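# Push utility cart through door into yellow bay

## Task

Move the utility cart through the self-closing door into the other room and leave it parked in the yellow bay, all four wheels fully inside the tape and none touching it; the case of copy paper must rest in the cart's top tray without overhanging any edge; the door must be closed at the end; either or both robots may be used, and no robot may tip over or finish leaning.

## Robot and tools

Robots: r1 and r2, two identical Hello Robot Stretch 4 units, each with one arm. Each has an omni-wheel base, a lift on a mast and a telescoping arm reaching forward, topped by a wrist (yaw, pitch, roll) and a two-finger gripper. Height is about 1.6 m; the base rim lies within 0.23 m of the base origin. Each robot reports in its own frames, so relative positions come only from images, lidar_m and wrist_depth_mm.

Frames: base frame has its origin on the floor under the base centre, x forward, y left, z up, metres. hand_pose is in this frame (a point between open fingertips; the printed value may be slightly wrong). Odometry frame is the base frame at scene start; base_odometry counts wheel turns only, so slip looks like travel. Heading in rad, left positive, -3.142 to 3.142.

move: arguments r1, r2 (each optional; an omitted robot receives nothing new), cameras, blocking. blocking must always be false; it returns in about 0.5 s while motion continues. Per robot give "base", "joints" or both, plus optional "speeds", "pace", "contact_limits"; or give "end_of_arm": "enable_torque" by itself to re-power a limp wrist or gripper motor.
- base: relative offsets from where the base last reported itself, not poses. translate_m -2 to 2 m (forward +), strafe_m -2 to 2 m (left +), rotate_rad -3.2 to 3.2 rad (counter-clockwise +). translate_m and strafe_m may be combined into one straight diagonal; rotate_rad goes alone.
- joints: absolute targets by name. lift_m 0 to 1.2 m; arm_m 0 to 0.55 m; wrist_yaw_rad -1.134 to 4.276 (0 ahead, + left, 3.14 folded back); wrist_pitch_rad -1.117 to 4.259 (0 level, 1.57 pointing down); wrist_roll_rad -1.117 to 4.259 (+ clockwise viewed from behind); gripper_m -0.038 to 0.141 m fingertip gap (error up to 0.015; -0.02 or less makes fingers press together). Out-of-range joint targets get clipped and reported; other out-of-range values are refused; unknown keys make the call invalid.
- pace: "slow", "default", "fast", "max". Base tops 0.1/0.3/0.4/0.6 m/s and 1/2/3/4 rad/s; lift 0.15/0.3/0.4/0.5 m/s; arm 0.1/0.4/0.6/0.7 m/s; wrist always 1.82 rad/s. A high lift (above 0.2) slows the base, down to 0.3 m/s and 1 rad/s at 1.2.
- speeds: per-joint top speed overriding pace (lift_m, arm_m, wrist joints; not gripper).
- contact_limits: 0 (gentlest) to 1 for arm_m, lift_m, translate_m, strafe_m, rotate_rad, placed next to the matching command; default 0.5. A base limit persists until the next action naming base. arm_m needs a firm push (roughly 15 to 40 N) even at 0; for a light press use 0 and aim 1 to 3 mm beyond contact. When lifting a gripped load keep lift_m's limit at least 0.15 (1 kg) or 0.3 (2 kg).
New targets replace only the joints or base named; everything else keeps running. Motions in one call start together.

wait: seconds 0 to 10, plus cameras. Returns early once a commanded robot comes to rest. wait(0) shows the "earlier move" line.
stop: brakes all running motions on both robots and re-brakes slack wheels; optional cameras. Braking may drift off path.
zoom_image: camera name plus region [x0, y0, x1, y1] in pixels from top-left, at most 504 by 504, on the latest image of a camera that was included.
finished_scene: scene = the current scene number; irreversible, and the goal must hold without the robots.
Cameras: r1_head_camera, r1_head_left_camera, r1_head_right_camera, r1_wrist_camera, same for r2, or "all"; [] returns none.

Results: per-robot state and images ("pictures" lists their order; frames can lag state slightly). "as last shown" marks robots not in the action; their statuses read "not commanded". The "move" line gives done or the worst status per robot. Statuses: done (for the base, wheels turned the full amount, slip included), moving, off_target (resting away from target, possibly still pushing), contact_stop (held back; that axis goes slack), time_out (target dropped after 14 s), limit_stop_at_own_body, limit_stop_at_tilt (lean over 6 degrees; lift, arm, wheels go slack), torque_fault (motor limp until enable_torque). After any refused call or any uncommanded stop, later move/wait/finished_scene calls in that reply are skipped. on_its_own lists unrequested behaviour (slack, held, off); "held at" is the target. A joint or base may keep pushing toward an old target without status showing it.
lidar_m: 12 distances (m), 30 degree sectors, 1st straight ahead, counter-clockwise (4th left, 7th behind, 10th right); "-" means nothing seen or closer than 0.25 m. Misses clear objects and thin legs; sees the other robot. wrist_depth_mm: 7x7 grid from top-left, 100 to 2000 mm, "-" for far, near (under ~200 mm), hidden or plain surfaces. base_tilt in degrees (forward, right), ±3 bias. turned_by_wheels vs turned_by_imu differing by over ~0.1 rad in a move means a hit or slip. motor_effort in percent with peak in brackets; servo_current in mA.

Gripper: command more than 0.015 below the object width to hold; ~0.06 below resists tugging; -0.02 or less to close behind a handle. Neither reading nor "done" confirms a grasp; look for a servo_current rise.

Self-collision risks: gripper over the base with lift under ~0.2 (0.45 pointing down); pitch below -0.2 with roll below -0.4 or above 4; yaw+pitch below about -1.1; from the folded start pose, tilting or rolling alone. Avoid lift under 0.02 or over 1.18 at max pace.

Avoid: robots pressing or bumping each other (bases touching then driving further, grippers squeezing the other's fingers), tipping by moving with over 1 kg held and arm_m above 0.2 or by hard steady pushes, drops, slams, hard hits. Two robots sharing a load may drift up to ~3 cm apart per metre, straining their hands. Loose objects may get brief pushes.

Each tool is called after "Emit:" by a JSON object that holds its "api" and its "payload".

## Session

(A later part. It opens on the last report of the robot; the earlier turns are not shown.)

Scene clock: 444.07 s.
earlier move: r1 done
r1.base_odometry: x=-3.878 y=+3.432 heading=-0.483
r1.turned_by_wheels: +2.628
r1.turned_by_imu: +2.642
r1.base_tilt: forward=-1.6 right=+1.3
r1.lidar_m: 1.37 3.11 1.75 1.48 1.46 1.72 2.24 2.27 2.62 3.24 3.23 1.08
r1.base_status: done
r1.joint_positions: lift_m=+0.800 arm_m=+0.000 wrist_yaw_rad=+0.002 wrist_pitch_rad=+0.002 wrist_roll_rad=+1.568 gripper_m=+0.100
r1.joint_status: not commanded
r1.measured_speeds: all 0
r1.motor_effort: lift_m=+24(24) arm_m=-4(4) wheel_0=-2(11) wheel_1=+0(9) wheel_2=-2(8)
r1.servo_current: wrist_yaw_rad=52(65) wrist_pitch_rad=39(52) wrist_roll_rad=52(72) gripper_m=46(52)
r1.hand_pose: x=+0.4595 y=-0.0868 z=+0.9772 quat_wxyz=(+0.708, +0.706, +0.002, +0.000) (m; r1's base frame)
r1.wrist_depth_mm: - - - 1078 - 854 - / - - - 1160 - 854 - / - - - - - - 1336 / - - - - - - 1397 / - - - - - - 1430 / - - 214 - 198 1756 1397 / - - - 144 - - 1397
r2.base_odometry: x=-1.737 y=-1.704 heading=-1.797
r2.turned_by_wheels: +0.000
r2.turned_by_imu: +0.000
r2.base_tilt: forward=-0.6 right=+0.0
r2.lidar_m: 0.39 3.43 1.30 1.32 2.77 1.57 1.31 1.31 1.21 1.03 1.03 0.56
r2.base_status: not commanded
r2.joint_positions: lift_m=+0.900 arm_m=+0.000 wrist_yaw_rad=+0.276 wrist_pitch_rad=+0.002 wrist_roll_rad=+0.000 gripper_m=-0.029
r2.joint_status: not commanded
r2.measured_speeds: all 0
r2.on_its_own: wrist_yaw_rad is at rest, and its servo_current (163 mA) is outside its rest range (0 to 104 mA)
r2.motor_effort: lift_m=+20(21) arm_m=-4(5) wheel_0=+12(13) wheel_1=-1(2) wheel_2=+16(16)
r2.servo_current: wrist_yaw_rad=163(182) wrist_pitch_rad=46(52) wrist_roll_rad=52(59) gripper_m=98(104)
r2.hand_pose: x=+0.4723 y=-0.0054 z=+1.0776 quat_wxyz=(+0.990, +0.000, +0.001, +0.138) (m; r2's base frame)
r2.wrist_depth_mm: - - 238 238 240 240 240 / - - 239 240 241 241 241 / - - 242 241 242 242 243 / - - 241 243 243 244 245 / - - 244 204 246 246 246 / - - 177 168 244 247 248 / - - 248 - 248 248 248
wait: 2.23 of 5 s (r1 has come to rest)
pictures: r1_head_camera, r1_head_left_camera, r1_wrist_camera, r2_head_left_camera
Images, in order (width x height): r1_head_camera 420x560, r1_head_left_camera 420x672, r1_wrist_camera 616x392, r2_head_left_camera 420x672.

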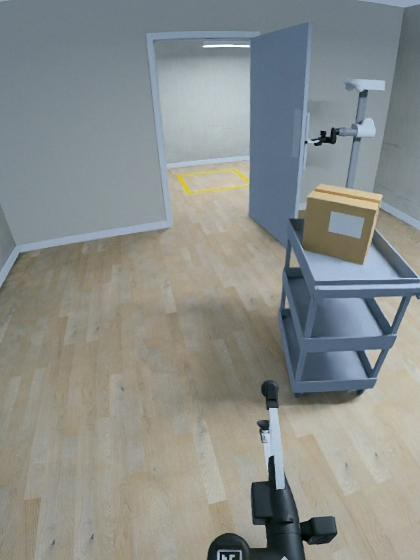

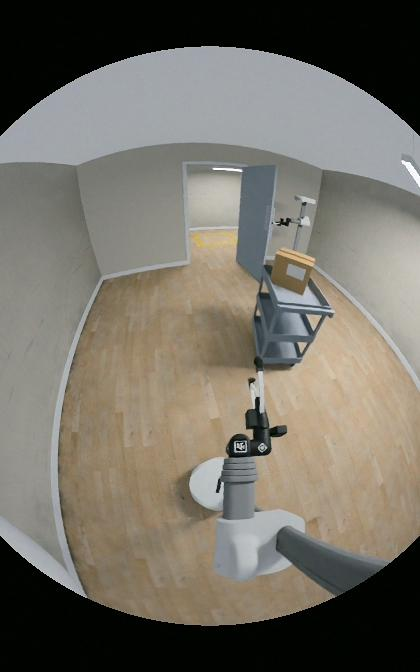

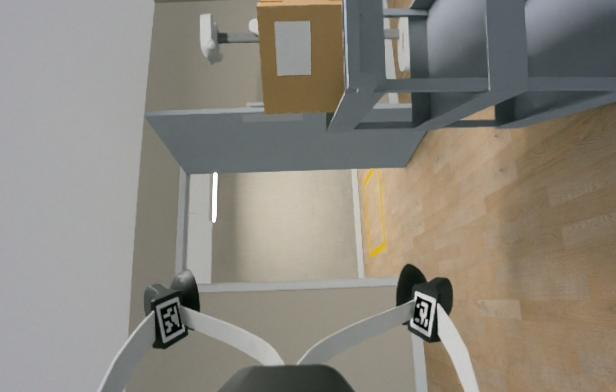

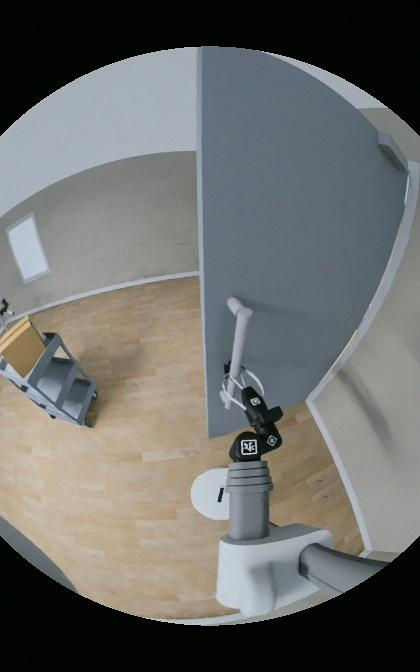

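Emit:
{"api": "move", "payload": {"blocking": false, "r1": {"base":{"strafe_m":-0.45},"joints":{"lift_m":0.62}}, "cameras": []}}

Emit:
{"api": "wait", "payload": {"seconds": 3, "cameras": ["r1_head_camera","r1_wrist_camera"]}}

Scene clock: 502.77 s.
move: r1 moving
r1.base_odometry: x=-3.895 y=+3.400 heading=-0.483
r1.turned_by_wheels: +0.000
r1.turned_by_imu: +0.000
r1.base_tilt: forward=-1.6 right=+1.3
r1.lidar_m: 1.25 3.16 1.80 1.52 1.50 1.76 2.26 2.26 2.61 3.21 3.17 1.04
r1.base_status: strafe_m moving
r1.joint_positions: lift_m=+0.763 arm_m=+0.000 wrist_yaw_rad=+0.002 wrist_pitch_rad=+0.002 wrist_roll_rad=+1.568 gripper_m=+0.100
r1.joint_status: lift_m moving
r1.measured_speeds: translate_m=+0.000 strafe_m=-0.140 rotate_rad=+0.002 lift_m=-0.146 arm_m=+0.000 wrist_yaw_rad=+0.000 wrist_pitch_rad=+0.000 wrist_roll_rad=+0.000
r1.motor_effort: lift_m=+10(23) arm_m=-4(4) wheel_0=+10(11) wheel_1=-9(10) wheel_2=+1(2)
r1.servo_current: wrist_yaw_rad=65(65) wrist_pitch_rad=46(52) wrist_roll_rad=59(59) gripper_m=46(46)
r1.hand_pose: x=+0.4595 y=-0.0868 z=+0.9402 quat_wxyz=(+0.708, +0.706, +0.002, +0.000) (m; r1's base frame)
r1.wrist_depth_mm: - - - 1060 - 866 - / - - - 1160 - 842 - / - - - - - 1863 1281 / - - - - - 1921 1366 / - - - - - 1983 1366 / - - 215 - 197 1756 1397 / - - - 144 - - 1397
r2.base_odometry: x=-1.737 y=-1.704 heading=-1.797
r2.turned_by_wheels: +0.000
r2.turned_by_imu: +0.000
r2.base_tilt: forward=-0.7 right=+0.0
r2.lidar_m: 0.38 3.44 1.32 1.35 2.76 1.56 1.28 1.31 1.22 1.01 1.01 0.56
r2.base_status: not commanded
r2.joint_positions: lift_m=+0.900 arm_m=+0.000 wrist_yaw_rad=+0.276 wrist_pitch_rad=+0.002 wrist_roll_rad=+0.000 gripper_m=-0.029
r2.joint_status: not commanded
r2.measured_speeds: all 0
r2.motor_effort: lift_m=+20(21) arm_m=-5(5) wheel_0=+12(13) wheel_1=-1(1) wheel_2=+16(16)
r2.servo_current: wrist_yaw_rad=163(176) wrist_pitch_rad=46(46) wrist_roll_rad=33(65) gripper_m=91(98)
r2.hand_pose: x=+0.4723 y=-0.0054 z=+1.0776 quat_wxyz=(+0.990, +0.000, +0.001, +0.138) (m; r2's base frame)
r2.wrist_depth_mm: - - 238 239 240 240 240 / - - 239 239 240 242 242 / - - 241 240 242 243 242 / - - 243 243 244 244 244 / - - 243 203 245 246 246 / - - 177 168 245 247 247 / - - 247 - 247 247 248
pictures: none
No camera images: "cameras" was empty.

Scene clock: 505.10 s.
earlier move: r1 done
r1.base_odometry: x=-4.087 y=+3.034 heading=-0.483
r1.turned_by_wheels: +0.000
r1.turned_by_imu: -0.002
r1.base_tilt: forward=-1.6 right=+1.3
r1.lidar_m: 0.99 3.63 2.27 1.92 1.89 2.23 2.14 2.15 2.48 2.78 2.78 1.06
r1.base_status: done
r1.joint_positions: lift_m=+0.621 arm_m=+0.000 wrist_yaw_rad=+0.002 wrist_pitch_rad=+0.002 wrist_roll_rad=+1.568 gripper_m=+0.100
r1.joint_status: all done
r1.measured_speeds: all 0
r1.motor_effort: lift_m=+13(23) arm_m=-4(4) wheel_0=+2(13) wheel_1=+0(12) wheel_2=+0(2)
r1.servo_current: wrist_yaw_rad=52(72) wrist_pitch_rad=39(52) wrist_roll_rad=59(65) gripper_m=39(52)
r1.hand_pose: x=+0.4595 y=-0.0868 z=+0.7981 quat_wxyz=(+0.708, +0.706, +0.002, +0.000) (m; r1's base frame)
r1.wrist_depth_mm: - - - - - 1537 1138 / - - - - - 1576 1078 / - - - - 1255 1430 854 / - - 1098 - 842 1464 854 / - - 1205 - 1308 - 854 / - - 214 - 193 1464 1160 / - - - 144 - 1661 1160
r2.base_odometry: x=-1.737 y=-1.704 heading=-1.797
r2.turned_by_wheels: +0.000
r2.turned_by_imu: +0.000
r2.base_tilt: forward=-0.7 right=+0.1
r2.lidar_m: 0.40 3.44 1.30 1.35 2.72 1.57 1.31 1.30 1.21 1.02 1.02 0.59
r2.base_status: not commanded
r2.joint_positions: lift_m=+0.900 arm_m=+0.000 wrist_yaw_rad=+0.276 wrist_pitch_rad=+0.002 wrist_roll_rad=+0.000 gripper_m=-0.029
r2.joint_status: not commanded
r2.measured_speeds: all 0
r2.on_its_own: wrist_yaw_rad is at rest, and its servo_current (163 mA) is outside its rest range (0 to 104 mA)
r2.motor_effort: lift_m=+20(21) arm_m=-5(5) wheel_0=+12(13) wheel_1=-1(1) wheel_2=+16(16)
r2.servo_current: wrist_yaw_rad=163(176) wrist_pitch_rad=39(46) wrist_roll_rad=46(65) gripper_m=91(104)
r2.hand_pose: x=+0.4723 y=-0.0054 z=+1.0776 quat_wxyz=(+0.990, +0.000, +0.001, +0.138) (m; r2's base frame)
r2.wrist_depth_mm: - - 237 238 239 239 239 / - - 240 241 240 241 241 / - - 241 241 240 242 242 / - - 242 243 245 244 245 / - - 244 204 245 245 245 / - - 178 168 246 247 247 / - - 246 - 247 247 248
wait: 2.33 of 3 s (r1 has come to rest)
pictures: r1_head_camera, r1_wrist_camera
Images, in order (width x height): r1_head_camera 420x560, r1_wrist_camera 616x392.

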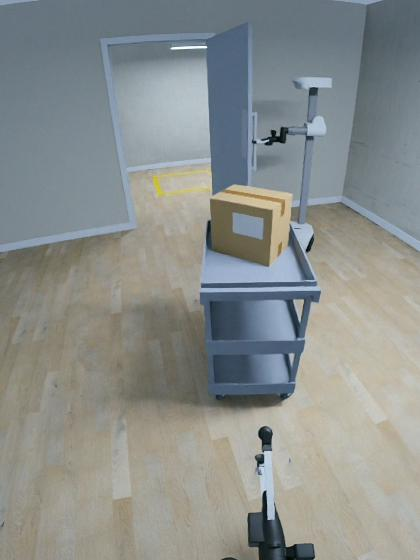

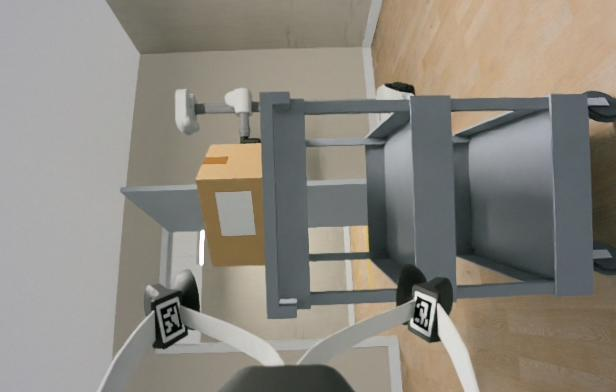

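Emit:
{"api": "move", "payload": {"blocking": false, "r1": {"base":{"translate_m":0.38,"strafe_m":-0.04},"joints":{"lift_m":0.64}}, "cameras": []}}

Emit:
{"api": "wait", "payload": {"seconds": 4, "cameras": ["r1_head_camera","r1_wrist_camera"]}}

Scene clock: 528.53 s.
move: r1 moving
r1.base_odometry: x=-4.061 y=+3.017 heading=-0.483
r1.turned_by_wheels: +0.000
r1.turned_by_imu: +0.000
r1.base_tilt: forward=-1.6 right=+1.3
r1.lidar_m: 0.94 3.61 2.28 1.92 1.90 2.22 2.17 2.17 2.52 2.76 2.76 1.01
r1.base_status: translate_m moving; strafe_m moving
r1.joint_positions: lift_m=+0.639 arm_m=+0.000 wrist_yaw_rad=+0.002 wrist_pitch_rad=+0.002 wrist_roll_rad=+1.568 gripper_m=+0.100
r1.joint_status: lift_m moving
r1.measured_speeds: translate_m=+0.122 strafe_m=-0.012 rotate_rad=-0.004 lift_m=+0.009 arm_m=+0.000 wrist_yaw_rad=+0.000 wrist_pitch_rad=+0.000 wrist_roll_rad=+0.000
r1.motor_effort: lift_m=+26(27) arm_m=-4(4) wheel_0=+7(9) wheel_1=+4(6) wheel_2=-8(9)
r1.servo_current: wrist_yaw_rad=52(59) wrist_pitch_rad=46(46) wrist_roll_rad=46(59) gripper_m=46(46)
r1.hand_pose: x=+0.4595 y=-0.0868 z=+0.8170 quat_wxyz=(+0.708, +0.706, +0.002, +0.000) (m; r1's base frame)
r1.wrist_depth_mm: - - - - - 1618 1160 / - - - - - 1537 1160 / - - - - - 820 - / - - 1078 - - 1397 - / - - - 1138 - - - / - - 215 - 193 1464 1182 / - - - 144 - 1756 1205
r2.base_odometry: x=-1.737 y=-1.704 heading=-1.797
r2.turned_by_wheels: +0.000
r2.turned_by_imu: +0.000
r2.base_tilt: forward=-0.7 right=+0.0
r2.lidar_m: 0.41 3.44 1.31 1.33 2.76 1.58 1.31 1.30 1.22 1.00 1.03 0.58
r2.base_status: not commanded
r2.joint_positions: lift_m=+0.900 arm_m=+0.000 wrist_yaw_rad=+0.276 wrist_pitch_rad=+0.002 wrist_roll_rad=+0.000 gripper_m=-0.029
r2.joint_status: not commanded
r2.measured_speeds: all 0
r2.motor_effort: lift_m=+20(20) arm_m=-4(5) wheel_0=+12(13) wheel_1=-1(1) wheel_2=+16(16)
r2.servo_current: wrist_yaw_rad=169(176) wrist_pitch_rad=39(46) wrist_roll_rad=52(65) gripper_m=91(98)
r2.hand_pose: x=+0.4723 y=-0.0054 z=+1.0776 quat_wxyz=(+0.990, +0.000, +0.001, +0.138) (m; r2's base frame)
r2.wrist_depth_mm: - - 238 238 239 239 240 / - - 240 240 240 240 241 / - - 240 241 242 243 243 / - - 242 242 244 245 245 / - - 244 204 246 245 245 / - - 178 169 245 247 246 / - - 247 - 248 247 248
pictures: none
No camera images: "cameras" was empty.

Scene clock: 530.80 s.
earlier move: r1 done
r1.base_odometry: x=-3.769 y=+2.822 heading=-0.483
r1.turned_by_wheels: +0.000
r1.turned_by_imu: +0.000
r1.base_tilt: forward=-1.6 right=+1.3
r1.lidar_m: 0.60 3.32 2.43 2.07 2.05 2.42 2.50 2.48 2.86 2.63 2.64 0.66
r1.base_status: done
r1.joint_positions: lift_m=+0.639 arm_m=+0.000 wrist_yaw_rad=+0.002 wrist_pitch_rad=+0.002 wrist_roll_rad=+1.568 gripper_m=+0.100
r1.joint_status: all done
r1.measured_speeds: all 0
r1.motor_effort: lift_m=+25(27) arm_m=-4(4) wheel_0=+3(9) wheel_1=+2(6) wheel_2=+0(10)
r1.servo_current: wrist_yaw_rad=33(72) wrist_pitch_rad=39(46) wrist_roll_rad=26(65) gripper_m=39(52)
r1.hand_pose: x=+0.4595 y=-0.0868 z=+0.8171 quat_wxyz=(+0.708, +0.706, +0.002, +0.000) (m; r1's base frame)
r1.wrist_depth_mm: - - - - - 1661 1160 / - - - 466 - 477 469 / - - 809 459 - - 466 / - - 699 462 - - 469 / - - 741 462 - - 469 / - - 215 466 192 - 469 / - - - 144 - 469 -
r2.base_odometry: x=-1.737 y=-1.704 heading=-1.797
r2.turned_by_wheels: +0.000
r2.turned_by_imu: +0.000
r2.base_tilt: forward=-0.7 right=+0.0
r2.lidar_m: 0.39 3.44 1.31 1.31 2.76 1.56 1.32 1.31 1.21 1.04 1.02 0.58
r2.base_status: not commanded
r2.joint_positions: lift_m=+0.900 arm_m=+0.000 wrist_yaw_rad=+0.276 wrist_pitch_rad=+0.002 wrist_roll_rad=+0.000 gripper_m=-0.029
r2.joint_status: not commanded
r2.measured_speeds: all 0
r2.on_its_own: wrist_yaw_rad is at rest, and its servo_current (163 mA) is outside its rest range (0 to 104 mA)
r2.motor_effort: lift_m=+20(21) arm_m=-5(5) wheel_0=+12(13) wheel_1=-1(2) wheel_2=+16(16)
r2.servo_current: wrist_yaw_rad=163(176) wrist_pitch_rad=33(52) wrist_roll_rad=52(65) gripper_m=91(104)
r2.hand_pose: x=+0.4723 y=-0.0054 z=+1.0776 quat_wxyz=(+0.990, +0.000, +0.001, +0.138) (m; r2's base frame)
r2.wrist_depth_mm: - - 237 239 239 241 240 / - - 239 240 241 242 241 / - - 240 242 241 241 243 / - - 243 243 243 244 243 / - - 244 204 245 245 245 / - - 178 169 246 246 247 / - - 247 - 248 248 248
wait: 2.27 of 4 s (r1 has come to rest)
pictures: r1_head_camera, r1_wrist_camera
Images, in order (width x height): r1_head_camera 420x560, r1_wrist_camera 616x392.

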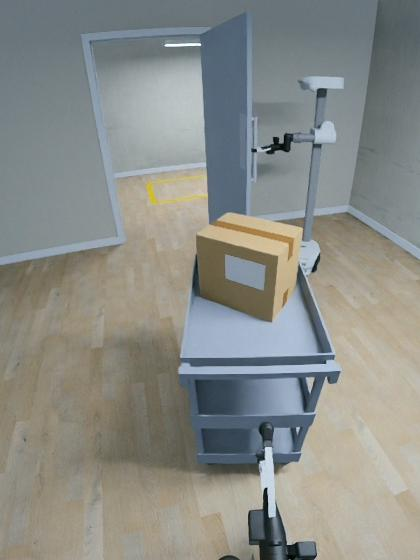

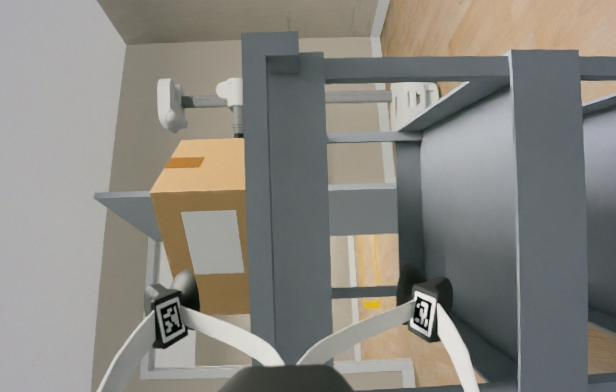

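Emit:
{"api": "zoom_image", "payload": {"camera": "r1_head_camera", "region": [160, 300, 360, 480]}}

Emit:
{"api": "zoom_image", "payload": {"camera": "r1_wrist_camera", "region": [200, 10, 450, 370]}}

Scaled by 2.520 from the camera's 420x560 image, which has a finer 600x800 frame.

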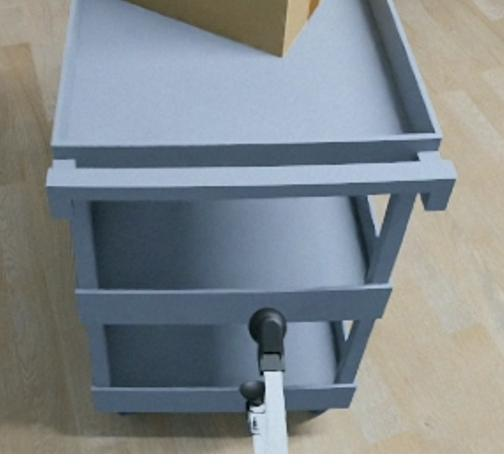

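Scaled by 1.400.

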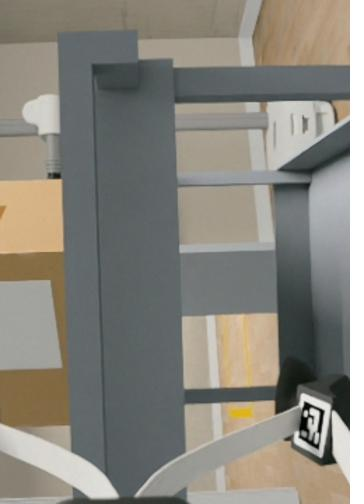

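Emit:
{"api": "move", "payload": {"blocking": false, "r1": {"base":{"translate_m":0.2},"joints":{"lift_m":0.685},"contact_limits":{"translate_m":0.2},"pace":"slow"}, "cameras": []}}

Emit:
{"api": "wait", "payload": {"seconds": 4, "cameras": ["r1_head_camera","r1_wrist_camera"]}}

Scene clock: 545.23 s.
move: r1 moving
r1.base_odometry: x=-3.758 y=+2.816 heading=-0.482
r1.turned_by_wheels: +0.000
r1.turned_by_imu: +0.000
r1.base_tilt: forward=-1.6 right=+1.3
r1.lidar_m: 0.58 3.28 2.39 2.07 2.06 2.41 2.51 2.52 2.91 2.65 2.64 0.62
r1.base_status: translate_m moving
r1.joint_positions: lift_m=+0.665 arm_m=+0.000 wrist_yaw_rad=+0.002 wrist_pitch_rad=+0.002 wrist_roll_rad=+1.568 gripper_m=+0.100
r1.joint_status: lift_m moving
r1.measured_speeds: translate_m=+0.048 strafe_m=+0.000 rotate_rad=-0.002 lift_m=+0.092 arm_m=+0.000 wrist_yaw_rad=+0.000 wrist_pitch_rad=+0.000 wrist_roll_rad=+0.000
r1.motor_effort: lift_m=+26(27) arm_m=-4(4) wheel_0=+5(8) wheel_1=+4(6) wheel_2=-5(6)
r1.servo_current: wrist_yaw_rad=72(72) wrist_pitch_rad=46(46) wrist_roll_rad=52(59) gripper_m=46(46)
r1.contact_limits: translate_m 0.2
r1.hand_pose: x=+0.4595 y=-0.0868 z=+0.8422 quat_wxyz=(+0.708, +0.706, +0.002, +0.000) (m; r1's base frame)
r1.wrist_depth_mm: - - - - - 1708 1160 / - - - 452 - 462 462 / - - 842 392 - - 462 / - - 683 392 - - 462 / - - 741 452 - - 459 / - - 215 392 193 - 459 / - - - 144 - 1756 -
r2.base_odometry: x=-1.737 y=-1.704 heading=-1.797
r2.turned_by_wheels: +0.000
r2.turned_by_imu: +0.000
r2.base_tilt: forward=-0.6 right=+0.0
r2.lidar_m: 0.38 3.43 1.28 1.35 2.72 1.57 1.32 1.29 1.21 1.00 1.04 0.56
r2.base_status: not commanded
r2.joint_positions: lift_m=+0.900 arm_m=+0.000 wrist_yaw_rad=+0.276 wrist_pitch_rad=+0.002 wrist_roll_rad=+0.000 gripper_m=-0.029
r2.joint_status: not commanded
r2.measured_speeds: all 0
r2.motor_effort: lift_m=+20(20) arm_m=-5(5) wheel_0=+13(13) wheel_1=-1(2) wheel_2=+16(16)
r2.servo_current: wrist_yaw_rad=169(176) wrist_pitch_rad=39(46) wrist_roll_rad=46(59) gripper_m=98(104)
r2.hand_pose: x=+0.4723 y=-0.0054 z=+1.0776 quat_wxyz=(+0.990, +0.000, +0.001, +0.138) (m; r2's base frame)
r2.wrist_depth_mm: - - 238 239 239 240 240 / - - 240 240 241 241 242 / - - 240 242 243 242 241 / - - 243 242 242 243 243 / - - 244 204 245 245 245 / - - 177 168 246 247 247 / - - 247 - 247 247 248
pictures: none
No camera images: "cameras" was empty.

Scene clock: 548.00 s.
earlier move: r1 done
r1.base_odometry: x=-3.592 y=+2.730 heading=-0.482
r1.turned_by_wheels: +0.000
r1.turned_by_imu: +0.000
r1.base_tilt: forward=-1.6 right=+1.2
r1.lidar_m: 0.40 0.46 2.49 2.13 2.13 2.44 2.67 2.69 3.06 2.59 2.57 0.42
r1.base_status: done
r1.joint_positions: lift_m=+0.684 arm_m=+0.000 wrist_yaw_rad=+0.002 wrist_pitch_rad=+0.002 wrist_roll_rad=+1.568 gripper_m=+0.100
r1.joint_status: all done
r1.measured_speeds: all 0
r1.motor_effort: lift_m=+25(27) arm_m=-4(4) wheel_0=+3(8) wheel_1=+3(7) wheel_2=-2(7)
r1.servo_current: wrist_yaw_rad=59(72) wrist_pitch_rad=39(52) wrist_roll_rad=52(65) gripper_m=39(46)
r1.contact_limits: translate_m 0.2
r1.hand_pose: x=+0.4595 y=-0.0868 z=+0.8621 quat_wxyz=(+0.708, +0.706, +0.002, +0.000) (m; r1's base frame)
r1.wrist_depth_mm: - - - - 267 1708 1205 / - - - - 267 1863 - / - - 603 539 266 - - / - 512 496 206 267 - - / - - 530 206 265 - - / - - 215 206 190 - - / - - - 144 266 1863 -
r2.base_odometry: x=-1.737 y=-1.704 heading=-1.797
r2.turned_by_wheels: +0.000
r2.turned_by_imu: +0.000
r2.base_tilt: forward=-0.7 right=+0.0
r2.lidar_m: 0.41 3.44 1.28 1.30 2.77 1.56 1.32 1.30 1.23 1.02 1.02 0.58
r2.base_status: not commanded
r2.joint_positions: lift_m=+0.900 arm_m=+0.000 wrist_yaw_rad=+0.276 wrist_pitch_rad=+0.002 wrist_roll_rad=+0.000 gripper_m=-0.029
r2.joint_status: not commanded
r2.measured_speeds: all 0
r2.on_its_own: wrist_yaw_rad is at rest, and its servo_current (163 mA) is outside its rest range (0 to 104 mA)
r2.motor_effort: lift_m=+20(21) arm_m=-5(5) wheel_0=+12(13) wheel_1=-1(2) wheel_2=+16(16)
r2.servo_current: wrist_yaw_rad=163(176) wrist_pitch_rad=39(46) wrist_roll_rad=39(59) gripper_m=98(111)
r2.hand_pose: x=+0.4723 y=-0.0054 z=+1.0776 quat_wxyz=(+0.990, +0.000, +0.001, +0.138) (m; r2's base frame)
r2.wrist_depth_mm: - - 237 238 240 240 239 / - - 240 240 240 241 242 / - - 241 242 242 243 242 / - - 241 242 243 243 246 / - - 243 204 244 245 247 / - - 177 168 245 247 247 / - - 247 - 247 249 248
wait: 2.77 of 4 s (r1 has come to rest)
pictures: r1_head_camera, r1_wrist_camera
Images, in order (width x height): r1_head_camera 420x560, r1_wrist_camera 616x392.

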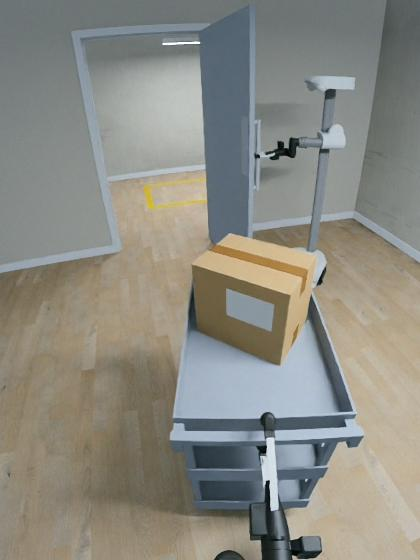

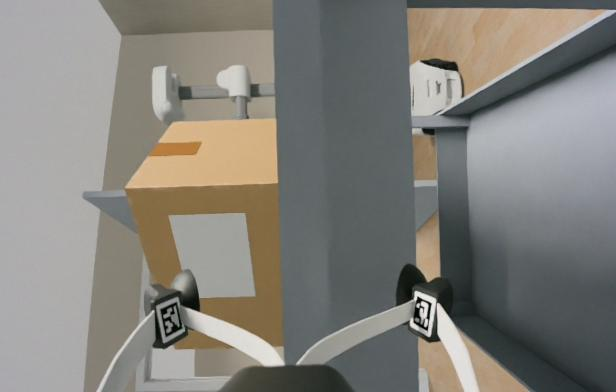

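Emit:
{"api": "move", "payload": {"blocking": false, "r1": {"joints":{"gripper_m":-0.03}}, "cameras": []}}

Emit:
{"api": "wait", "payload": {"seconds": 2.5, "cameras": ["r1_head_camera","r1_wrist_camera"]}}

Scene clock: 551.50 s.
move: r1 moving
r1.base_odometry: x=-3.592 y=+2.730 heading=-0.482
r1.turned_by_wheels: +0.000
r1.turned_by_imu: +0.000
r1.base_tilt: forward=-1.6 right=+1.2
r1.lidar_m: 0.43 0.45 2.47 2.13 2.15 2.43 2.69 2.68 3.05 2.58 2.59 0.48
r1.base_status: not commanded
r1.joint_positions: lift_m=+0.684 arm_m=+0.000 wrist_yaw_rad=+0.002 wrist_pitch_rad=+0.002 wrist_roll_rad=+1.568 gripper_m=+0.084
r1.joint_status: gripper_m moving
r1.measured_speeds: all 0
r1.motor_effort: lift_m=+25(25) arm_m=-4(4) wheel_0=+2(3) wheel_1=+3(3) wheel_2=-2(2)
r1.servo_current: wrist_yaw_rad=39(65) wrist_pitch_rad=39(52) wrist_roll_rad=39(65) gripper_m=98(111)
r1.contact_limits: translate_m 0.2
r1.hand_pose: x=+0.4595 y=-0.0868 z=+0.8621 quat_wxyz=(+0.708, +0.706, +0.002, +0.000) (m; r1's base frame)
r1.wrist_depth_mm: - - - - 267 1661 1182 / - - - - 266 1808 - / - - 609 535 266 - - / - 508 496 206 266 - - / - - 539 206 265 - - / - - 212 206 191 - - / - - - 142 266 1921 -
r2.base_odometry: x=-1.737 y=-1.704 heading=-1.797
r2.turned_by_wheels: +0.000
r2.turned_by_imu: +0.000
r2.base_tilt: forward=-0.7 right=+0.1
r2.lidar_m: 0.38 3.45 1.31 1.34 2.77 1.57 1.33 1.31 1.23 1.03 1.01 0.57
r2.base_status: not commanded
r2.joint_positions: lift_m=+0.900 arm_m=+0.000 wrist_yaw_rad=+0.276 wrist_pitch_rad=+0.002 wrist_roll_rad=+0.000 gripper_m=-0.029
r2.joint_status: not commanded
r2.measured_speeds: all 0
r2.motor_effort: lift_m=+20(20) arm_m=-4(5) wheel_0=+12(13) wheel_1=-1(1) wheel_2=+16(16)
r2.servo_current: wrist_yaw_rad=156(169) wrist_pitch_rad=39(46) wrist_roll_rad=39(59) gripper_m=98(104)
r2.hand_pose: x=+0.4723 y=-0.0054 z=+1.0776 quat_wxyz=(+0.990, +0.000, +0.001, +0.138) (m; r2's base frame)
r2.wrist_depth_mm: - - 239 237 239 240 240 / - - 239 240 241 240 241 / - - 241 242 243 242 243 / - - 243 242 244 244 244 / - - 244 204 245 245 246 / - - 177 168 247 247 247 / - - 247 - 247 247 249
pictures: none
No camera images: "cameras" was empty.

Scene clock: 553.00 s.
earlier move: r1 done
r1.base_odometry: x=-3.592 y=+2.729 heading=-0.482
r1.turned_by_wheels: +0.000
r1.turned_by_imu: +0.000
r1.base_tilt: forward=-1.6 right=+1.3
r1.lidar_m: 0.40 0.42 2.47 2.13 2.13 2.47 2.68 2.70 3.06 2.57 2.58 0.44
r1.base_status: not commanded
r1.joint_positions: lift_m=+0.684 arm_m=+0.000 wrist_yaw_rad=+0.002 wrist_pitch_rad=+0.003 wrist_roll_rad=+1.568 gripper_m=-0.029
r1.joint_status: all done
r1.measured_speeds: all 0
r1.motor_effort: lift_m=+25(25) arm_m=-4(4) wheel_0=+2(3) wheel_1=+2(3) wheel_2=-1(2)
r1.servo_current: wrist_yaw_rad=52(65) wrist_pitch_rad=39(52) wrist_roll_rad=52(65) gripper_m=91(189)
r1.contact_limits: translate_m 0.2
r1.hand_pose: x=+0.4595 y=-0.0868 z=+0.8618 quat_wxyz=(+0.708, +0.706, +0.002, +0.000) (m; r1's base frame)
r1.wrist_depth_mm: - - - 256 257 1708 1205 / - - - 257 257 1708 - / - - 569 257 258 - - / - 496 484 259 259 - - / - - 535 259 260 - - / - - 189 199 180 - - / - 151 - 133 262 147 -
r2.base_odometry: x=-1.737 y=-1.704 heading=-1.797
r2.turned_by_wheels: +0.000
r2.turned_by_imu: +0.000
r2.base_tilt: forward=-0.7 right=+0.0
r2.lidar_m: 0.40 3.44 1.31 1.32 2.74 1.55 1.32 1.31 1.22 1.02 1.00 0.57
r2.base_status: not commanded
r2.joint_positions: lift_m=+0.900 arm_m=+0.000 wrist_yaw_rad=+0.276 wrist_pitch_rad=+0.002 wrist_roll_rad=+0.000 gripper_m=-0.029
r2.joint_status: not commanded
r2.measured_speeds: all 0
r2.on_its_own: wrist_yaw_rad is at rest, and its servo_current (163 mA) is outside its rest range (0 to 104 mA)
r2.motor_effort: lift_m=+20(21) arm_m=-4(5) wheel_0=+12(13) wheel_1=-1(1) wheel_2=+16(16)
r2.servo_current: wrist_yaw_rad=163(176) wrist_pitch_rad=39(46) wrist_roll_rad=33(65) gripper_m=91(104)
r2.hand_pose: x=+0.4723 y=-0.0054 z=+1.0776 quat_wxyz=(+0.990, +0.000, +0.001, +0.138) (m; r2's base frame)
r2.wrist_depth_mm: - - 238 238 239 239 240 / - - 239 241 241 242 241 / - - 242 241 242 243 242 / - - 242 242 243 243 244 / - - 244 203 245 245 245 / - - 177 168 246 247 247 / - - 247 - 247 248 248
wait: 1.50 of 2.5 s (r1 has come to rest)
pictures: r1_head_camera, r1_wrist_camera
Images, in order (width x height): r1_head_camera 420x560, r1_wrist_camera 616x392.

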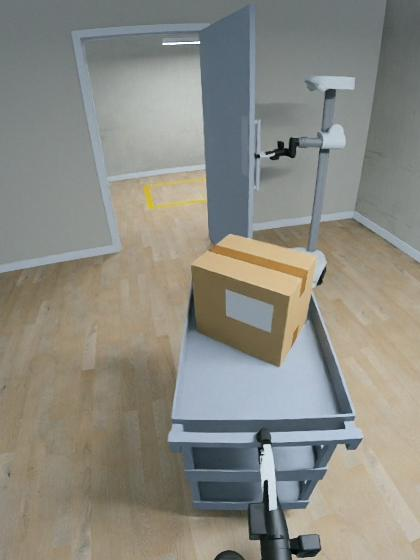

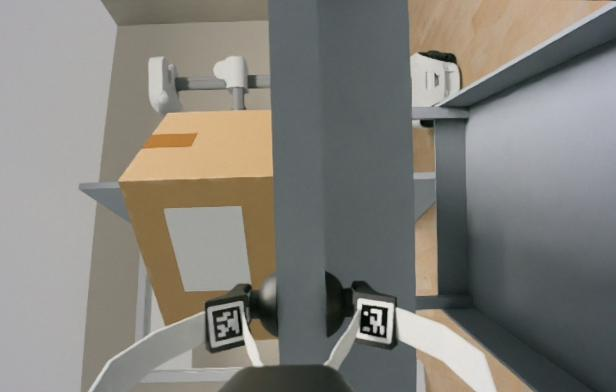

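Emit:
{"api": "move", "payload": {"blocking": false, "r1": {"base":{"translate_m":-0.05,"strafe_m":0.3},"contact_limits":{"translate_m":0.5,"strafe_m":0.5},"pace":"slow"}, "cameras": []}}

Emit:
{"api": "wait", "payload": {"seconds": 5, "cameras": ["r1_head_camera","r1_wrist_camera"]}}

r1: "contact_limits": translate_m and strafe_m are given together and make one move, which takes one limit: state it under one of them only
Scene clock: 599.63 s.
r1.base_odometry: x=-3.592 y=+2.729 heading=-0.482
r1.turned_by_wheels: +0.000
r1.turned_by_imu: +0.000
r1.base_tilt: forward=-1.5 right=+1.3
r1.lidar_m: 0.43 0.42 2.50 2.12 2.14 2.45 2.67 2.68 3.04 2.59 2.59 0.45
r1.base_status: not commanded
r1.joint_positions: lift_m=+0.684 arm_m=+0.000 wrist_yaw_rad=+0.002 wrist_pitch_rad=+0.003 wrist_roll_rad=+1.568 gripper_m=-0.029
r1.joint_status: all done
r1.measured_speeds: all 0
r1.motor_effort: lift_m=+25(25) arm_m=-4(4) wheel_0=+2(3) wheel_1=+3(3) wheel_2=-1(2)
r1.servo_current: wrist_yaw_rad=65(65) wrist_pitch_rad=33(52) wrist_roll_rad=39(65) gripper_m=85(189)
r1.contact_limits: translate_m 0.2
r1.hand_pose: x=+0.4595 y=-0.0868 z=+0.8618 quat_wxyz=(+0.708, +0.706, +0.002, +0.000) (m; r1's base frame)
r1.wrist_depth_mm: - - - 256 256 1708 1182 / - - - 257 258 1708 - / - - 569 257 257 - - / - 488 484 258 258 - - / - - 535 259 260 - - / - - 189 200 180 - - / - 151 - 134 263 147 -
r2.base_odometry: x=-1.737 y=-1.704 heading=-1.797
r2.turned_by_wheels: +0.000
r2.turned_by_imu: +0.000
r2.base_tilt: forward=-0.7 right=+0.1
r2.lidar_m: 0.39 3.43 1.27 1.35 2.74 1.54 1.30 1.30 1.22 1.03 1.01 0.58
r2.base_status: not commanded
r2.joint_positions: lift_m=+0.900 arm_m=+0.000 wrist_yaw_rad=+0.276 wrist_pitch_rad=+0.002 wrist_roll_rad=+0.000 gripper_m=-0.029
r2.joint_status: not commanded
r2.measured_speeds: all 0
r2.on_its_own: wrist_yaw_rad is at rest, and its servo_current (169 mA) is outside its rest range (0 to 104 mA)
r2.motor_effort: lift_m=+20(21) arm_m=-5(5) wheel_0=+12(13) wheel_1=-1(1) wheel_2=+16(16)
r2.servo_current: wrist_yaw_rad=169(176) wrist_pitch_rad=39(46) wrist_roll_rad=46(65) gripper_m=98(104)
r2.hand_pose: x=+0.4723 y=-0.0054 z=+1.0776 quat_wxyz=(+0.990, +0.000, +0.001, +0.138) (m; r2's base frame)
r2.wrist_depth_mm: - - 238 239 238 240 241 / - - 239 240 240 241 242 / - - 240 239 241 242 243 / - - 244 242 244 244 244 / - - 243 203 245 244 246 / - - 177 169 246 247 247 / - - 246 - 247 248 248
pictures: none

not run: a call was refused earlier in this reply.

Emit:
{"api": "move", "payload": {"blocking": false, "r1": {"base":{"translate_m":-0.05,"strafe_m":0.3},"contact_limits":{"strafe_m":0.5},"pace":"slow"}, "cameras": []}}

Emit:
{"api": "wait", "payload": {"seconds": 5, "cameras": ["r1_head_camera","r1_wrist_camera"]}}

Scene clock: 605.23 s.
move: r1 moving
r1.base_odometry: x=-3.587 y=+2.742 heading=-0.483
r1.turned_by_wheels: +0.000
r1.turned_by_imu: +0.000
r1.base_tilt: forward=-1.6 right=+1.3
r1.lidar_m: 0.42 0.45 2.48 2.12 2.11 2.39 2.69 2.69 3.06 2.59 2.59 0.44
r1.base_status: translate_m moving; strafe_m moving
r1.joint_positions: lift_m=+0.684 arm_m=+0.000 wrist_yaw_rad=+0.002 wrist_pitch_rad=+0.003 wrist_roll_rad=+1.568 gripper_m=-0.029
r1.joint_status: not commanded
r1.measured_speeds: translate_m=-0.009 strafe_m=+0.050 rotate_rad=-0.001 lift_m=+0.000 arm_m=+0.000 wrist_yaw_rad=+0.000 wrist_pitch_rad=+0.000 wrist_roll_rad=+0.000
r1.motor_effort: lift_m=+25(25) arm_m=-4(4) wheel_0=-6(10) wheel_1=+2(7) wheel_2=+4(4)
r1.servo_current: wrist_yaw_rad=59(72) wrist_pitch_rad=39(46) wrist_roll_rad=52(65) gripper_m=85(91)
r1.contact_limits: strafe_m 0.5
r1.hand_pose: x=+0.4595 y=-0.0868 z=+0.8618 quat_wxyz=(+0.708, +0.706, +0.002, +0.000) (m; r1's base frame)
r1.wrist_depth_mm: - - - 258 258 1708 1255 / - - - 258 260 1808 - / - - 585 258 259 - - / - 496 492 259 258 - - / - - 525 259 262 - - / - - 189 200 179 - - / - 151 - 151 262 1618 -
r2.base_odometry: x=-1.737 y=-1.704 heading=-1.797
r2.turned_by_wheels: +0.000
r2.turned_by_imu: +0.000
r2.base_tilt: forward=-0.7 right=+0.0
r2.lidar_m: 0.39 3.45 1.30 1.33 2.80 1.57 1.29 1.32 1.21 1.01 1.01 0.57
r2.base_status: not commanded
r2.joint_positions: lift_m=+0.900 arm_m=+0.000 wrist_yaw_rad=+0.276 wrist_pitch_rad=+0.002 wrist_roll_rad=+0.000 gripper_m=-0.029
r2.joint_status: not commanded
r2.measured_speeds: all 0
r2.motor_effort: lift_m=+20(20) arm_m=-5(5) wheel_0=+12(13) wheel_1=-1(2) wheel_2=+16(16)
r2.servo_current: wrist_yaw_rad=169(169) wrist_pitch_rad=46(46) wrist_roll_rad=46(52) gripper_m=98(98)
r2.hand_pose: x=+0.4723 y=-0.0054 z=+1.0776 quat_wxyz=(+0.990, +0.000, +0.001, +0.138) (m; r2's base frame)
r2.wrist_depth_mm: - - 238 239 239 241 241 / - - 240 239 240 242 241 / - - 240 242 242 242 243 / - - 243 242 244 243 245 / - - 244 204 245 244 246 / - - 177 168 247 247 248 / - - 247 - 247 249 249
pictures: none
No camera images: "cameras" was empty.

Scene clock: 609.00 s.
earlier move: r1 done
r1.base_odometry: x=-3.497 y=+3.018 heading=-0.482
r1.turned_by_wheels: +0.000
r1.turned_by_imu: +0.001
r1.base_tilt: forward=-1.6 right=+1.3
r1.lidar_m: 0.47 3.08 2.14 1.83 1.81 2.11 2.72 2.70 3.13 2.89 2.87 0.40
r1.base_status: done
r1.joint_positions: lift_m=+0.684 arm_m=+0.000 wrist_yaw_rad=-0.001 wrist_pitch_rad=+0.003 wrist_roll_rad=+1.568 gripper_m=-0.029
r1.joint_status: not commanded
r1.measured_speeds: all 0
r1.motor_effort: lift_m=+25(25) arm_m=-4(4) wheel_0=-4(12) wheel_1=+2(7) wheel_2=+2(4)
r1.servo_current: wrist_yaw_rad=59(72) wrist_pitch_rad=39(52) wrist_roll_rad=59(65) gripper_m=85(91)
r1.contact_limits: strafe_m 0.5
r1.hand_pose: x=+0.4592 y=-0.0878 z=+0.8618 quat_wxyz=(+0.708, +0.706, +0.001, -0.002) (m; r1's base frame)
r1.wrist_depth_mm: - 488 477 144 199 - - / - 433 430 153 211 - - / - 504 488 217 224 - - / - - 597 175 239 - - / - - - 252 256 1863 - / - - 188 196 177 1661 - / - 151 - 134 298 1537 1229
r2.base_odometry: x=-1.737 y=-1.704 heading=-1.797
r2.turned_by_wheels: +0.000
r2.turned_by_imu: +0.001
r2.base_tilt: forward=-0.7 right=+0.1
r2.lidar_m: 0.40 3.45 1.49 1.55 2.74 1.56 1.32 1.33 1.20 1.04 1.02 0.58
r2.base_status: not commanded
r2.joint_positions: lift_m=+0.900 arm_m=+0.000 wrist_yaw_rad=+0.276 wrist_pitch_rad=+0.002 wrist_roll_rad=+0.000 gripper_m=-0.029
r2.joint_status: not commanded
r2.measured_speeds: all 0
r2.on_its_own: wrist_yaw_rad is at rest, and its servo_current (169 mA) is outside its rest range (0 to 104 mA)
r2.motor_effort: lift_m=+20(21) arm_m=-5(5) wheel_0=+12(13) wheel_1=-2(2) wheel_2=+16(16)
r2.servo_current: wrist_yaw_rad=169(182) wrist_pitch_rad=39(52) wrist_roll_rad=46(65) gripper_m=91(104)
r2.hand_pose: x=+0.4723 y=-0.0054 z=+1.0776 quat_wxyz=(+0.990, +0.000, +0.001, +0.138) (m; r2's base frame)
r2.wrist_depth_mm: - - 238 239 240 239 240 / - - 240 241 240 241 242 / - - 240 241 242 242 242 / - - 243 243 244 243 244 / - - 243 203 244 245 245 / - - 177 168 246 247 247 / - - 247 - 248 248 248
wait: 3.77 of 5 s (r1 has come to rest)
pictures: r1_head_camera, r1_wrist_camera
Images, in order (width x height): r1_head_camera 420x560, r1_wrist_camera 616x392.

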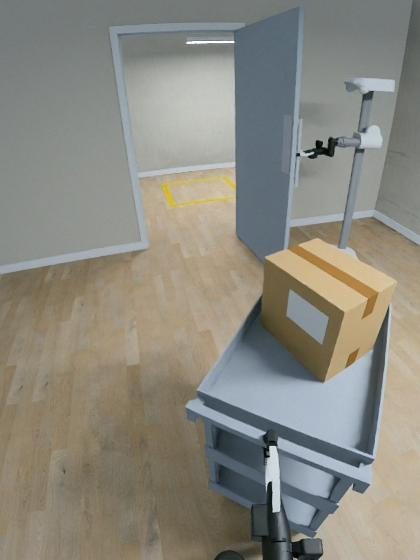

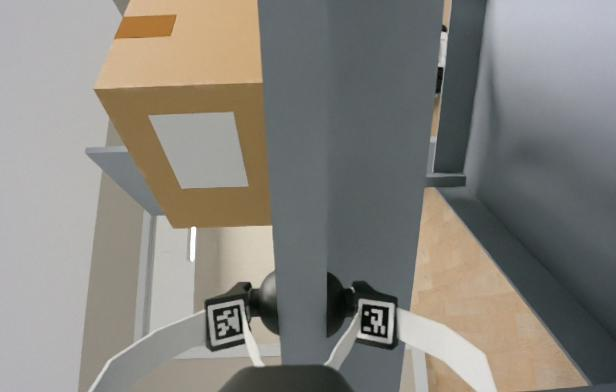

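Emit:
{"api": "move", "payload": {"blocking": false, "r1": {"base":{"translate_m":-1.19,"strafe_m":0.53}}, "cameras": []}}

Emit:
{"api": "wait", "payload": {"seconds": 7, "cameras": ["r1_head_camera","r1_wrist_camera"]}}

Scene clock: 620.70 s.
move: r1 moving
r1.base_odometry: x=-3.518 y=+3.045 heading=-0.483
r1.turned_by_wheels: +0.000
r1.turned_by_imu: +0.000
r1.base_tilt: forward=-1.5 right=+1.3
r1.lidar_m: 0.46 3.10 2.12 1.82 1.80 2.05 2.70 2.69 3.13 2.93 2.90 0.40
r1.base_status: translate_m moving; strafe_m moving
r1.joint_positions: lift_m=+0.684 arm_m=+0.000 wrist_yaw_rad=-0.001 wrist_pitch_rad=+0.003 wrist_roll_rad=+1.568 gripper_m=-0.029
r1.joint_status: not commanded
r1.measured_speeds: translate_m=-0.121 strafe_m=+0.055 rotate_rad=+0.002 lift_m=+0.000 arm_m=+0.000 wrist_yaw_rad=+0.000 wrist_pitch_rad=+0.000 wrist_roll_rad=+0.000
r1.motor_effort: lift_m=+25(25) arm_m=-4(4) wheel_0=-13(13) wheel_1=-6(7) wheel_2=+11(12)
r1.servo_current: wrist_yaw_rad=39(65) wrist_pitch_rad=39(46) wrist_roll_rad=46(59) gripper_m=78(91)
r1.hand_pose: x=+0.4592 y=-0.0878 z=+0.8618 quat_wxyz=(+0.708, +0.706, +0.001, -0.002) (m; r1's base frame)
r1.wrist_depth_mm: - 455 452 141 195 - - / - 424 421 151 209 - - / - 539 504 163 224 - - / - - 627 173 240 - - / - - - 254 258 1863 - / - - 186 199 179 1708 - / - 156 - 133 304 375 1255
r2.base_odometry: x=-1.737 y=-1.704 heading=-1.797
r2.turned_by_wheels: +0.000
r2.turned_by_imu: +0.000
r2.base_tilt: forward=-0.6 right=+0.0
r2.lidar_m: 0.41 3.43 1.51 1.55 2.74 1.56 1.33 1.32 1.22 1.03 1.01 0.55
r2.base_status: not commanded
r2.joint_positions: lift_m=+0.900 arm_m=+0.000 wrist_yaw_rad=+0.276 wrist_pitch_rad=+0.002 wrist_roll_rad=+0.000 gripper_m=-0.029
r2.joint_status: not commanded
r2.measured_speeds: all 0
r2.motor_effort: lift_m=+20(20) arm_m=-4(5) wheel_0=+12(13) wheel_1=-1(2) wheel_2=+16(16)
r2.servo_current: wrist_yaw_rad=163(169) wrist_pitch_rad=39(46) wrist_roll_rad=46(52) gripper_m=98(98)
r2.hand_pose: x=+0.4723 y=-0.0054 z=+1.0776 quat_wxyz=(+0.990, +0.000, +0.001, +0.138) (m; r2's base frame)
r2.wrist_depth_mm: - - 238 238 239 239 240 / - - 239 240 240 240 241 / - - 241 242 242 241 243 / - - 243 243 243 243 245 / - - 244 204 245 245 246 / - - 177 168 246 246 247 / - - 247 - 248 248 247
pictures: none
No camera images: "cameras" was empty.

Scene clock: 625.93 s.
earlier move: r1 done
r1.base_odometry: x=-4.305 y=+4.040 heading=-0.482
r1.turned_by_wheels: +0.000
r1.turned_by_imu: +0.005
r1.base_tilt: forward=-1.6 right=+1.3
r1.lidar_m: 0.46 0.55 1.19 0.96 0.97 1.18 1.69 1.67 1.98 3.47 3.73 0.43
r1.base_status: done
r1.joint_positions: lift_m=+0.684 arm_m=+0.000 wrist_yaw_rad=+0.001 wrist_pitch_rad=+0.003 wrist_roll_rad=+1.568 gripper_m=-0.029
r1.joint_status: not commanded
r1.measured_speeds: all 0
r1.motor_effort: lift_m=+25(25) arm_m=-4(4) wheel_0=+0(13) wheel_1=-3(7) wheel_2=+3(14)
r1.servo_current: wrist_yaw_rad=39(72) wrist_pitch_rad=46(59) wrist_roll_rad=39(65) gripper_m=78(91)
r1.hand_pose: x=+0.4594 y=-0.0870 z=+0.8618 quat_wxyz=(+0.708, +0.706, +0.002, -0.001) (m; r1's base frame)
r1.wrist_depth_mm: - - - 216 220 - - / - 535 496 172 229 - - / - 480 473 181 239 - - / - - 544 190 250 - - / - - 647 255 259 - - / - - 205 199 179 1756 - / - 157 - 135 285 147 -
r2.base_odometry: x=-1.737 y=-1.704 heading=-1.797
r2.turned_by_wheels: +0.000
r2.turned_by_imu: +0.001
r2.base_tilt: forward=-0.7 right=+0.0
r2.lidar_m: 0.41 3.42 2.76 4.79 2.76 1.56 1.32 1.31 1.21 1.01 1.02 0.56
r2.base_status: not commanded
r2.joint_positions: lift_m=+0.900 arm_m=+0.000 wrist_yaw_rad=+0.276 wrist_pitch_rad=+0.002 wrist_roll_rad=+0.000 gripper_m=-0.029
r2.joint_status: not commanded
r2.measured_speeds: all 0
r2.on_its_own: wrist_yaw_rad is at rest, and its servo_current (163 mA) is outside its rest range (0 to 104 mA)
r2.motor_effort: lift_m=+20(21) arm_m=-5(5) wheel_0=+12(13) wheel_1=-1(2) wheel_2=+16(16)
r2.servo_current: wrist_yaw_rad=163(182) wrist_pitch_rad=39(46) wrist_roll_rad=52(59) gripper_m=91(104)
r2.hand_pose: x=+0.4723 y=-0.0054 z=+1.0776 quat_wxyz=(+0.990, +0.000, +0.001, +0.138) (m; r2's base frame)
r2.wrist_depth_mm: - - 238 238 240 239 240 / - - 240 239 241 241 241 / - - 241 241 243 243 241 / - - 243 242 244 243 244 / - - 244 204 245 245 245 / - - 177 168 246 247 247 / - - 247 - 248 247 249
wait: 5.23 of 7 s (r1 has come to rest)
pictures: r1_head_camera, r1_wrist_camera
Images, in order (width x height): r1_head_camera 420x560, r1_wrist_camera 616x392.

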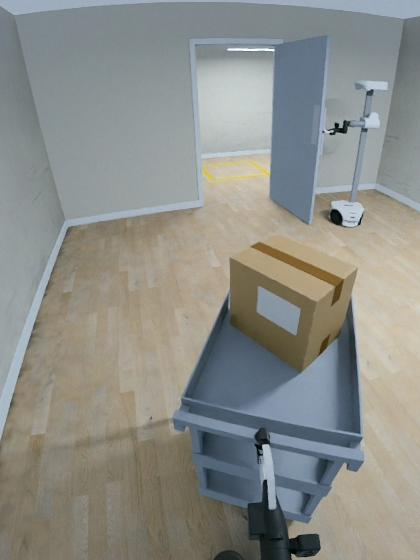

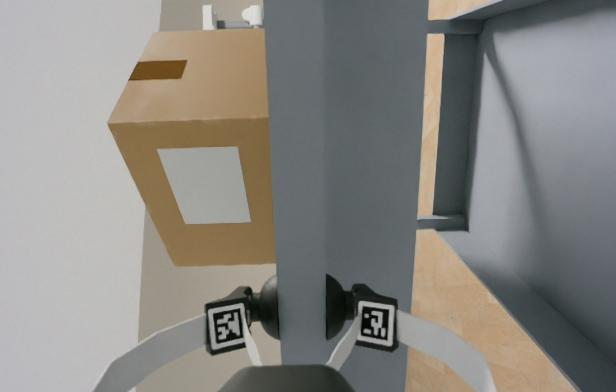

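Emit:
{"api": "move", "payload": {"blocking": false, "r1": {"base":{"translate_m":-0.03,"strafe_m":-0.16}}, "cameras": []}}

Emit:
{"api": "wait", "payload": {"seconds": 4, "cameras": ["r1_head_camera","r1_wrist_camera"]}}

Scene clock: 641.17 s.
move: r1 moving
r1.base_odometry: x=-4.326 y=+4.014 heading=-0.481
r1.turned_by_wheels: +0.001
r1.turned_by_imu: +0.001
r1.base_tilt: forward=-1.6 right=+1.3
r1.lidar_m: 0.45 0.51 1.24 1.00 0.99 1.21 1.68 1.68 1.99 3.43 3.70 0.43
r1.base_status: translate_m moving; strafe_m moving
r1.joint_positions: lift_m=+0.684 arm_m=+0.000 wrist_yaw_rad=+0.004 wrist_pitch_rad=+0.003 wrist_roll_rad=+1.568 gripper_m=-0.029
r1.joint_status: not commanded
r1.measured_speeds: translate_m=-0.025 strafe_m=-0.125 rotate_rad=+0.000 lift_m=+0.000 arm_m=+0.000 wrist_yaw_rad=+0.000 wrist_pitch_rad=+0.000 wrist_roll_rad=+0.000
r1.motor_effort: lift_m=+25(25) arm_m=-4(4) wheel_0=+12(14) wheel_1=-7(10) wheel_2=+6(8)
r1.servo_current: wrist_yaw_rad=52(52) wrist_pitch_rad=39(52) wrist_roll_rad=59(59) gripper_m=78(85)
r1.hand_pose: x=+0.4596 y=-0.0863 z=+0.8618 quat_wxyz=(+0.708, +0.706, +0.003, +0.000) (m; r1's base frame)
r1.wrist_depth_mm: - - - 220 225 - - / - - 521 176 232 - - / - 469 466 182 241 - - / - - 535 246 250 - - / - - 627 255 263 878 - / - - 205 198 179 1756 - / - 156 - 150 282 148 -
r2.base_odometry: x=-1.737 y=-1.704 heading=-1.797
r2.turned_by_wheels: +0.000
r2.turned_by_imu: +0.000
r2.base_tilt: forward=-0.7 right=+0.0
r2.lidar_m: 0.38 3.42 2.76 4.77 2.77 1.57 1.31 1.33 1.23 1.04 1.03 0.56
r2.base_status: not commanded
r2.joint_positions: lift_m=+0.900 arm_m=+0.000 wrist_yaw_rad=+0.276 wrist_pitch_rad=+0.002 wrist_roll_rad=+0.000 gripper_m=-0.029
r2.joint_status: not commanded
r2.measured_speeds: all 0
r2.motor_effort: lift_m=+20(20) arm_m=-5(5) wheel_0=+12(13) wheel_1=-1(2) wheel_2=+16(16)
r2.servo_current: wrist_yaw_rad=163(176) wrist_pitch_rad=39(46) wrist_roll_rad=46(59) gripper_m=91(98)
r2.hand_pose: x=+0.4723 y=-0.0054 z=+1.0776 quat_wxyz=(+0.990, +0.000, +0.001, +0.138) (m; r2's base frame)
r2.wrist_depth_mm: - - 237 239 240 239 240 / - - 239 240 240 241 240 / - - 241 241 243 243 242 / - - 242 243 244 244 244 / - - 243 204 245 244 246 / - - 177 169 246 246 247 / - - 247 - 247 249 249
pictures: none
No camera images: "cameras" was empty.

Scene clock: 642.53 s.
earlier move: r1 done
r1.base_odometry: x=-4.406 y=+3.912 heading=-0.482
r1.turned_by_wheels: -0.001
r1.turned_by_imu: -0.001
r1.base_tilt: forward=-1.6 right=+1.3
r1.lidar_m: 0.42 0.45 1.36 1.10 1.12 1.33 1.63 1.63 1.91 3.33 3.59 0.44
r1.base_status: done
r1.joint_positions: lift_m=+0.684 arm_m=+0.000 wrist_yaw_rad=+0.002 wrist_pitch_rad=+0.003 wrist_roll_rad=+1.568 gripper_m=-0.029
r1.joint_status: not commanded
r1.measured_speeds: all 0
r1.motor_effort: lift_m=+25(25) arm_m=-3(4) wheel_0=+3(15) wheel_1=+0(10) wheel_2=+0(8)
r1.servo_current: wrist_yaw_rad=46(72) wrist_pitch_rad=39(52) wrist_roll_rad=33(59) gripper_m=85(91)
r1.hand_pose: x=+0.4595 y=-0.0868 z=+0.8618 quat_wxyz=(+0.708, +0.706, +0.002, +0.000) (m; r1's base frame)
r1.wrist_depth_mm: - - - 265 264 1756 1182 / - - - 264 265 1808 - / - - 603 263 263 - - / - 508 496 263 264 - - / - - 530 263 264 - - / - - 205 200 178 - - / - 157 - 150 263 1661 -
r2.base_odometry: x=-1.737 y=-1.704 heading=-1.797
r2.turned_by_wheels: +0.000
r2.turned_by_imu: +0.000
r2.base_tilt: forward=-0.7 right=+0.0
r2.lidar_m: 0.40 3.45 2.72 4.78 2.77 1.56 1.30 1.31 1.23 1.02 1.02 0.55
r2.base_status: not commanded
r2.joint_positions: lift_m=+0.900 arm_m=+0.000 wrist_yaw_rad=+0.276 wrist_pitch_rad=+0.002 wrist_roll_rad=+0.000 gripper_m=-0.029
r2.joint_status: not commanded
r2.measured_speeds: all 0
r2.on_its_own: wrist_yaw_rad is at rest, and its servo_current (163 mA) is outside its rest range (0 to 104 mA)
r2.motor_effort: lift_m=+20(21) arm_m=-5(5) wheel_0=+12(13) wheel_1=-1(2) wheel_2=+16(16)
r2.servo_current: wrist_yaw_rad=163(176) wrist_pitch_rad=39(46) wrist_roll_rad=46(59) gripper_m=98(104)
r2.hand_pose: x=+0.4723 y=-0.0054 z=+1.0776 quat_wxyz=(+0.990, +0.000, +0.001, +0.138) (m; r2's base frame)
r2.wrist_depth_mm: - - 238 238 240 239 239 / - - 240 239 241 241 241 / - - 241 242 242 242 242 / - - 244 242 243 245 243 / - - 244 204 245 246 247 / - - 178 168 246 246 247 / - - 246 - 248 248 248
wait: 1.37 of 4 s (r1 has come to rest)
pictures: r1_head_camera, r1_wrist_camera
Images, in order (width x height): r1_head_camera 420x560, r1_wrist_camera 616x392.

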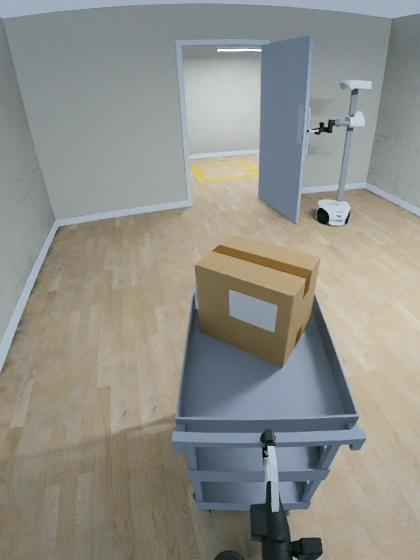

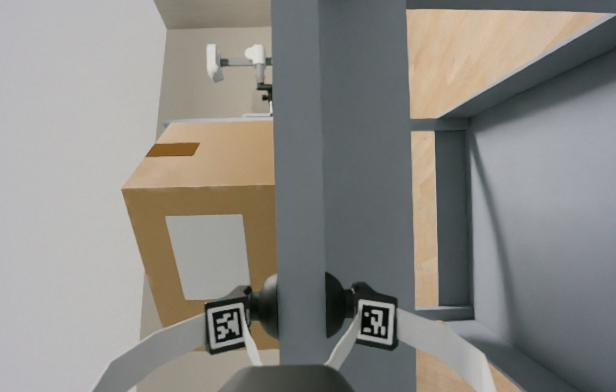

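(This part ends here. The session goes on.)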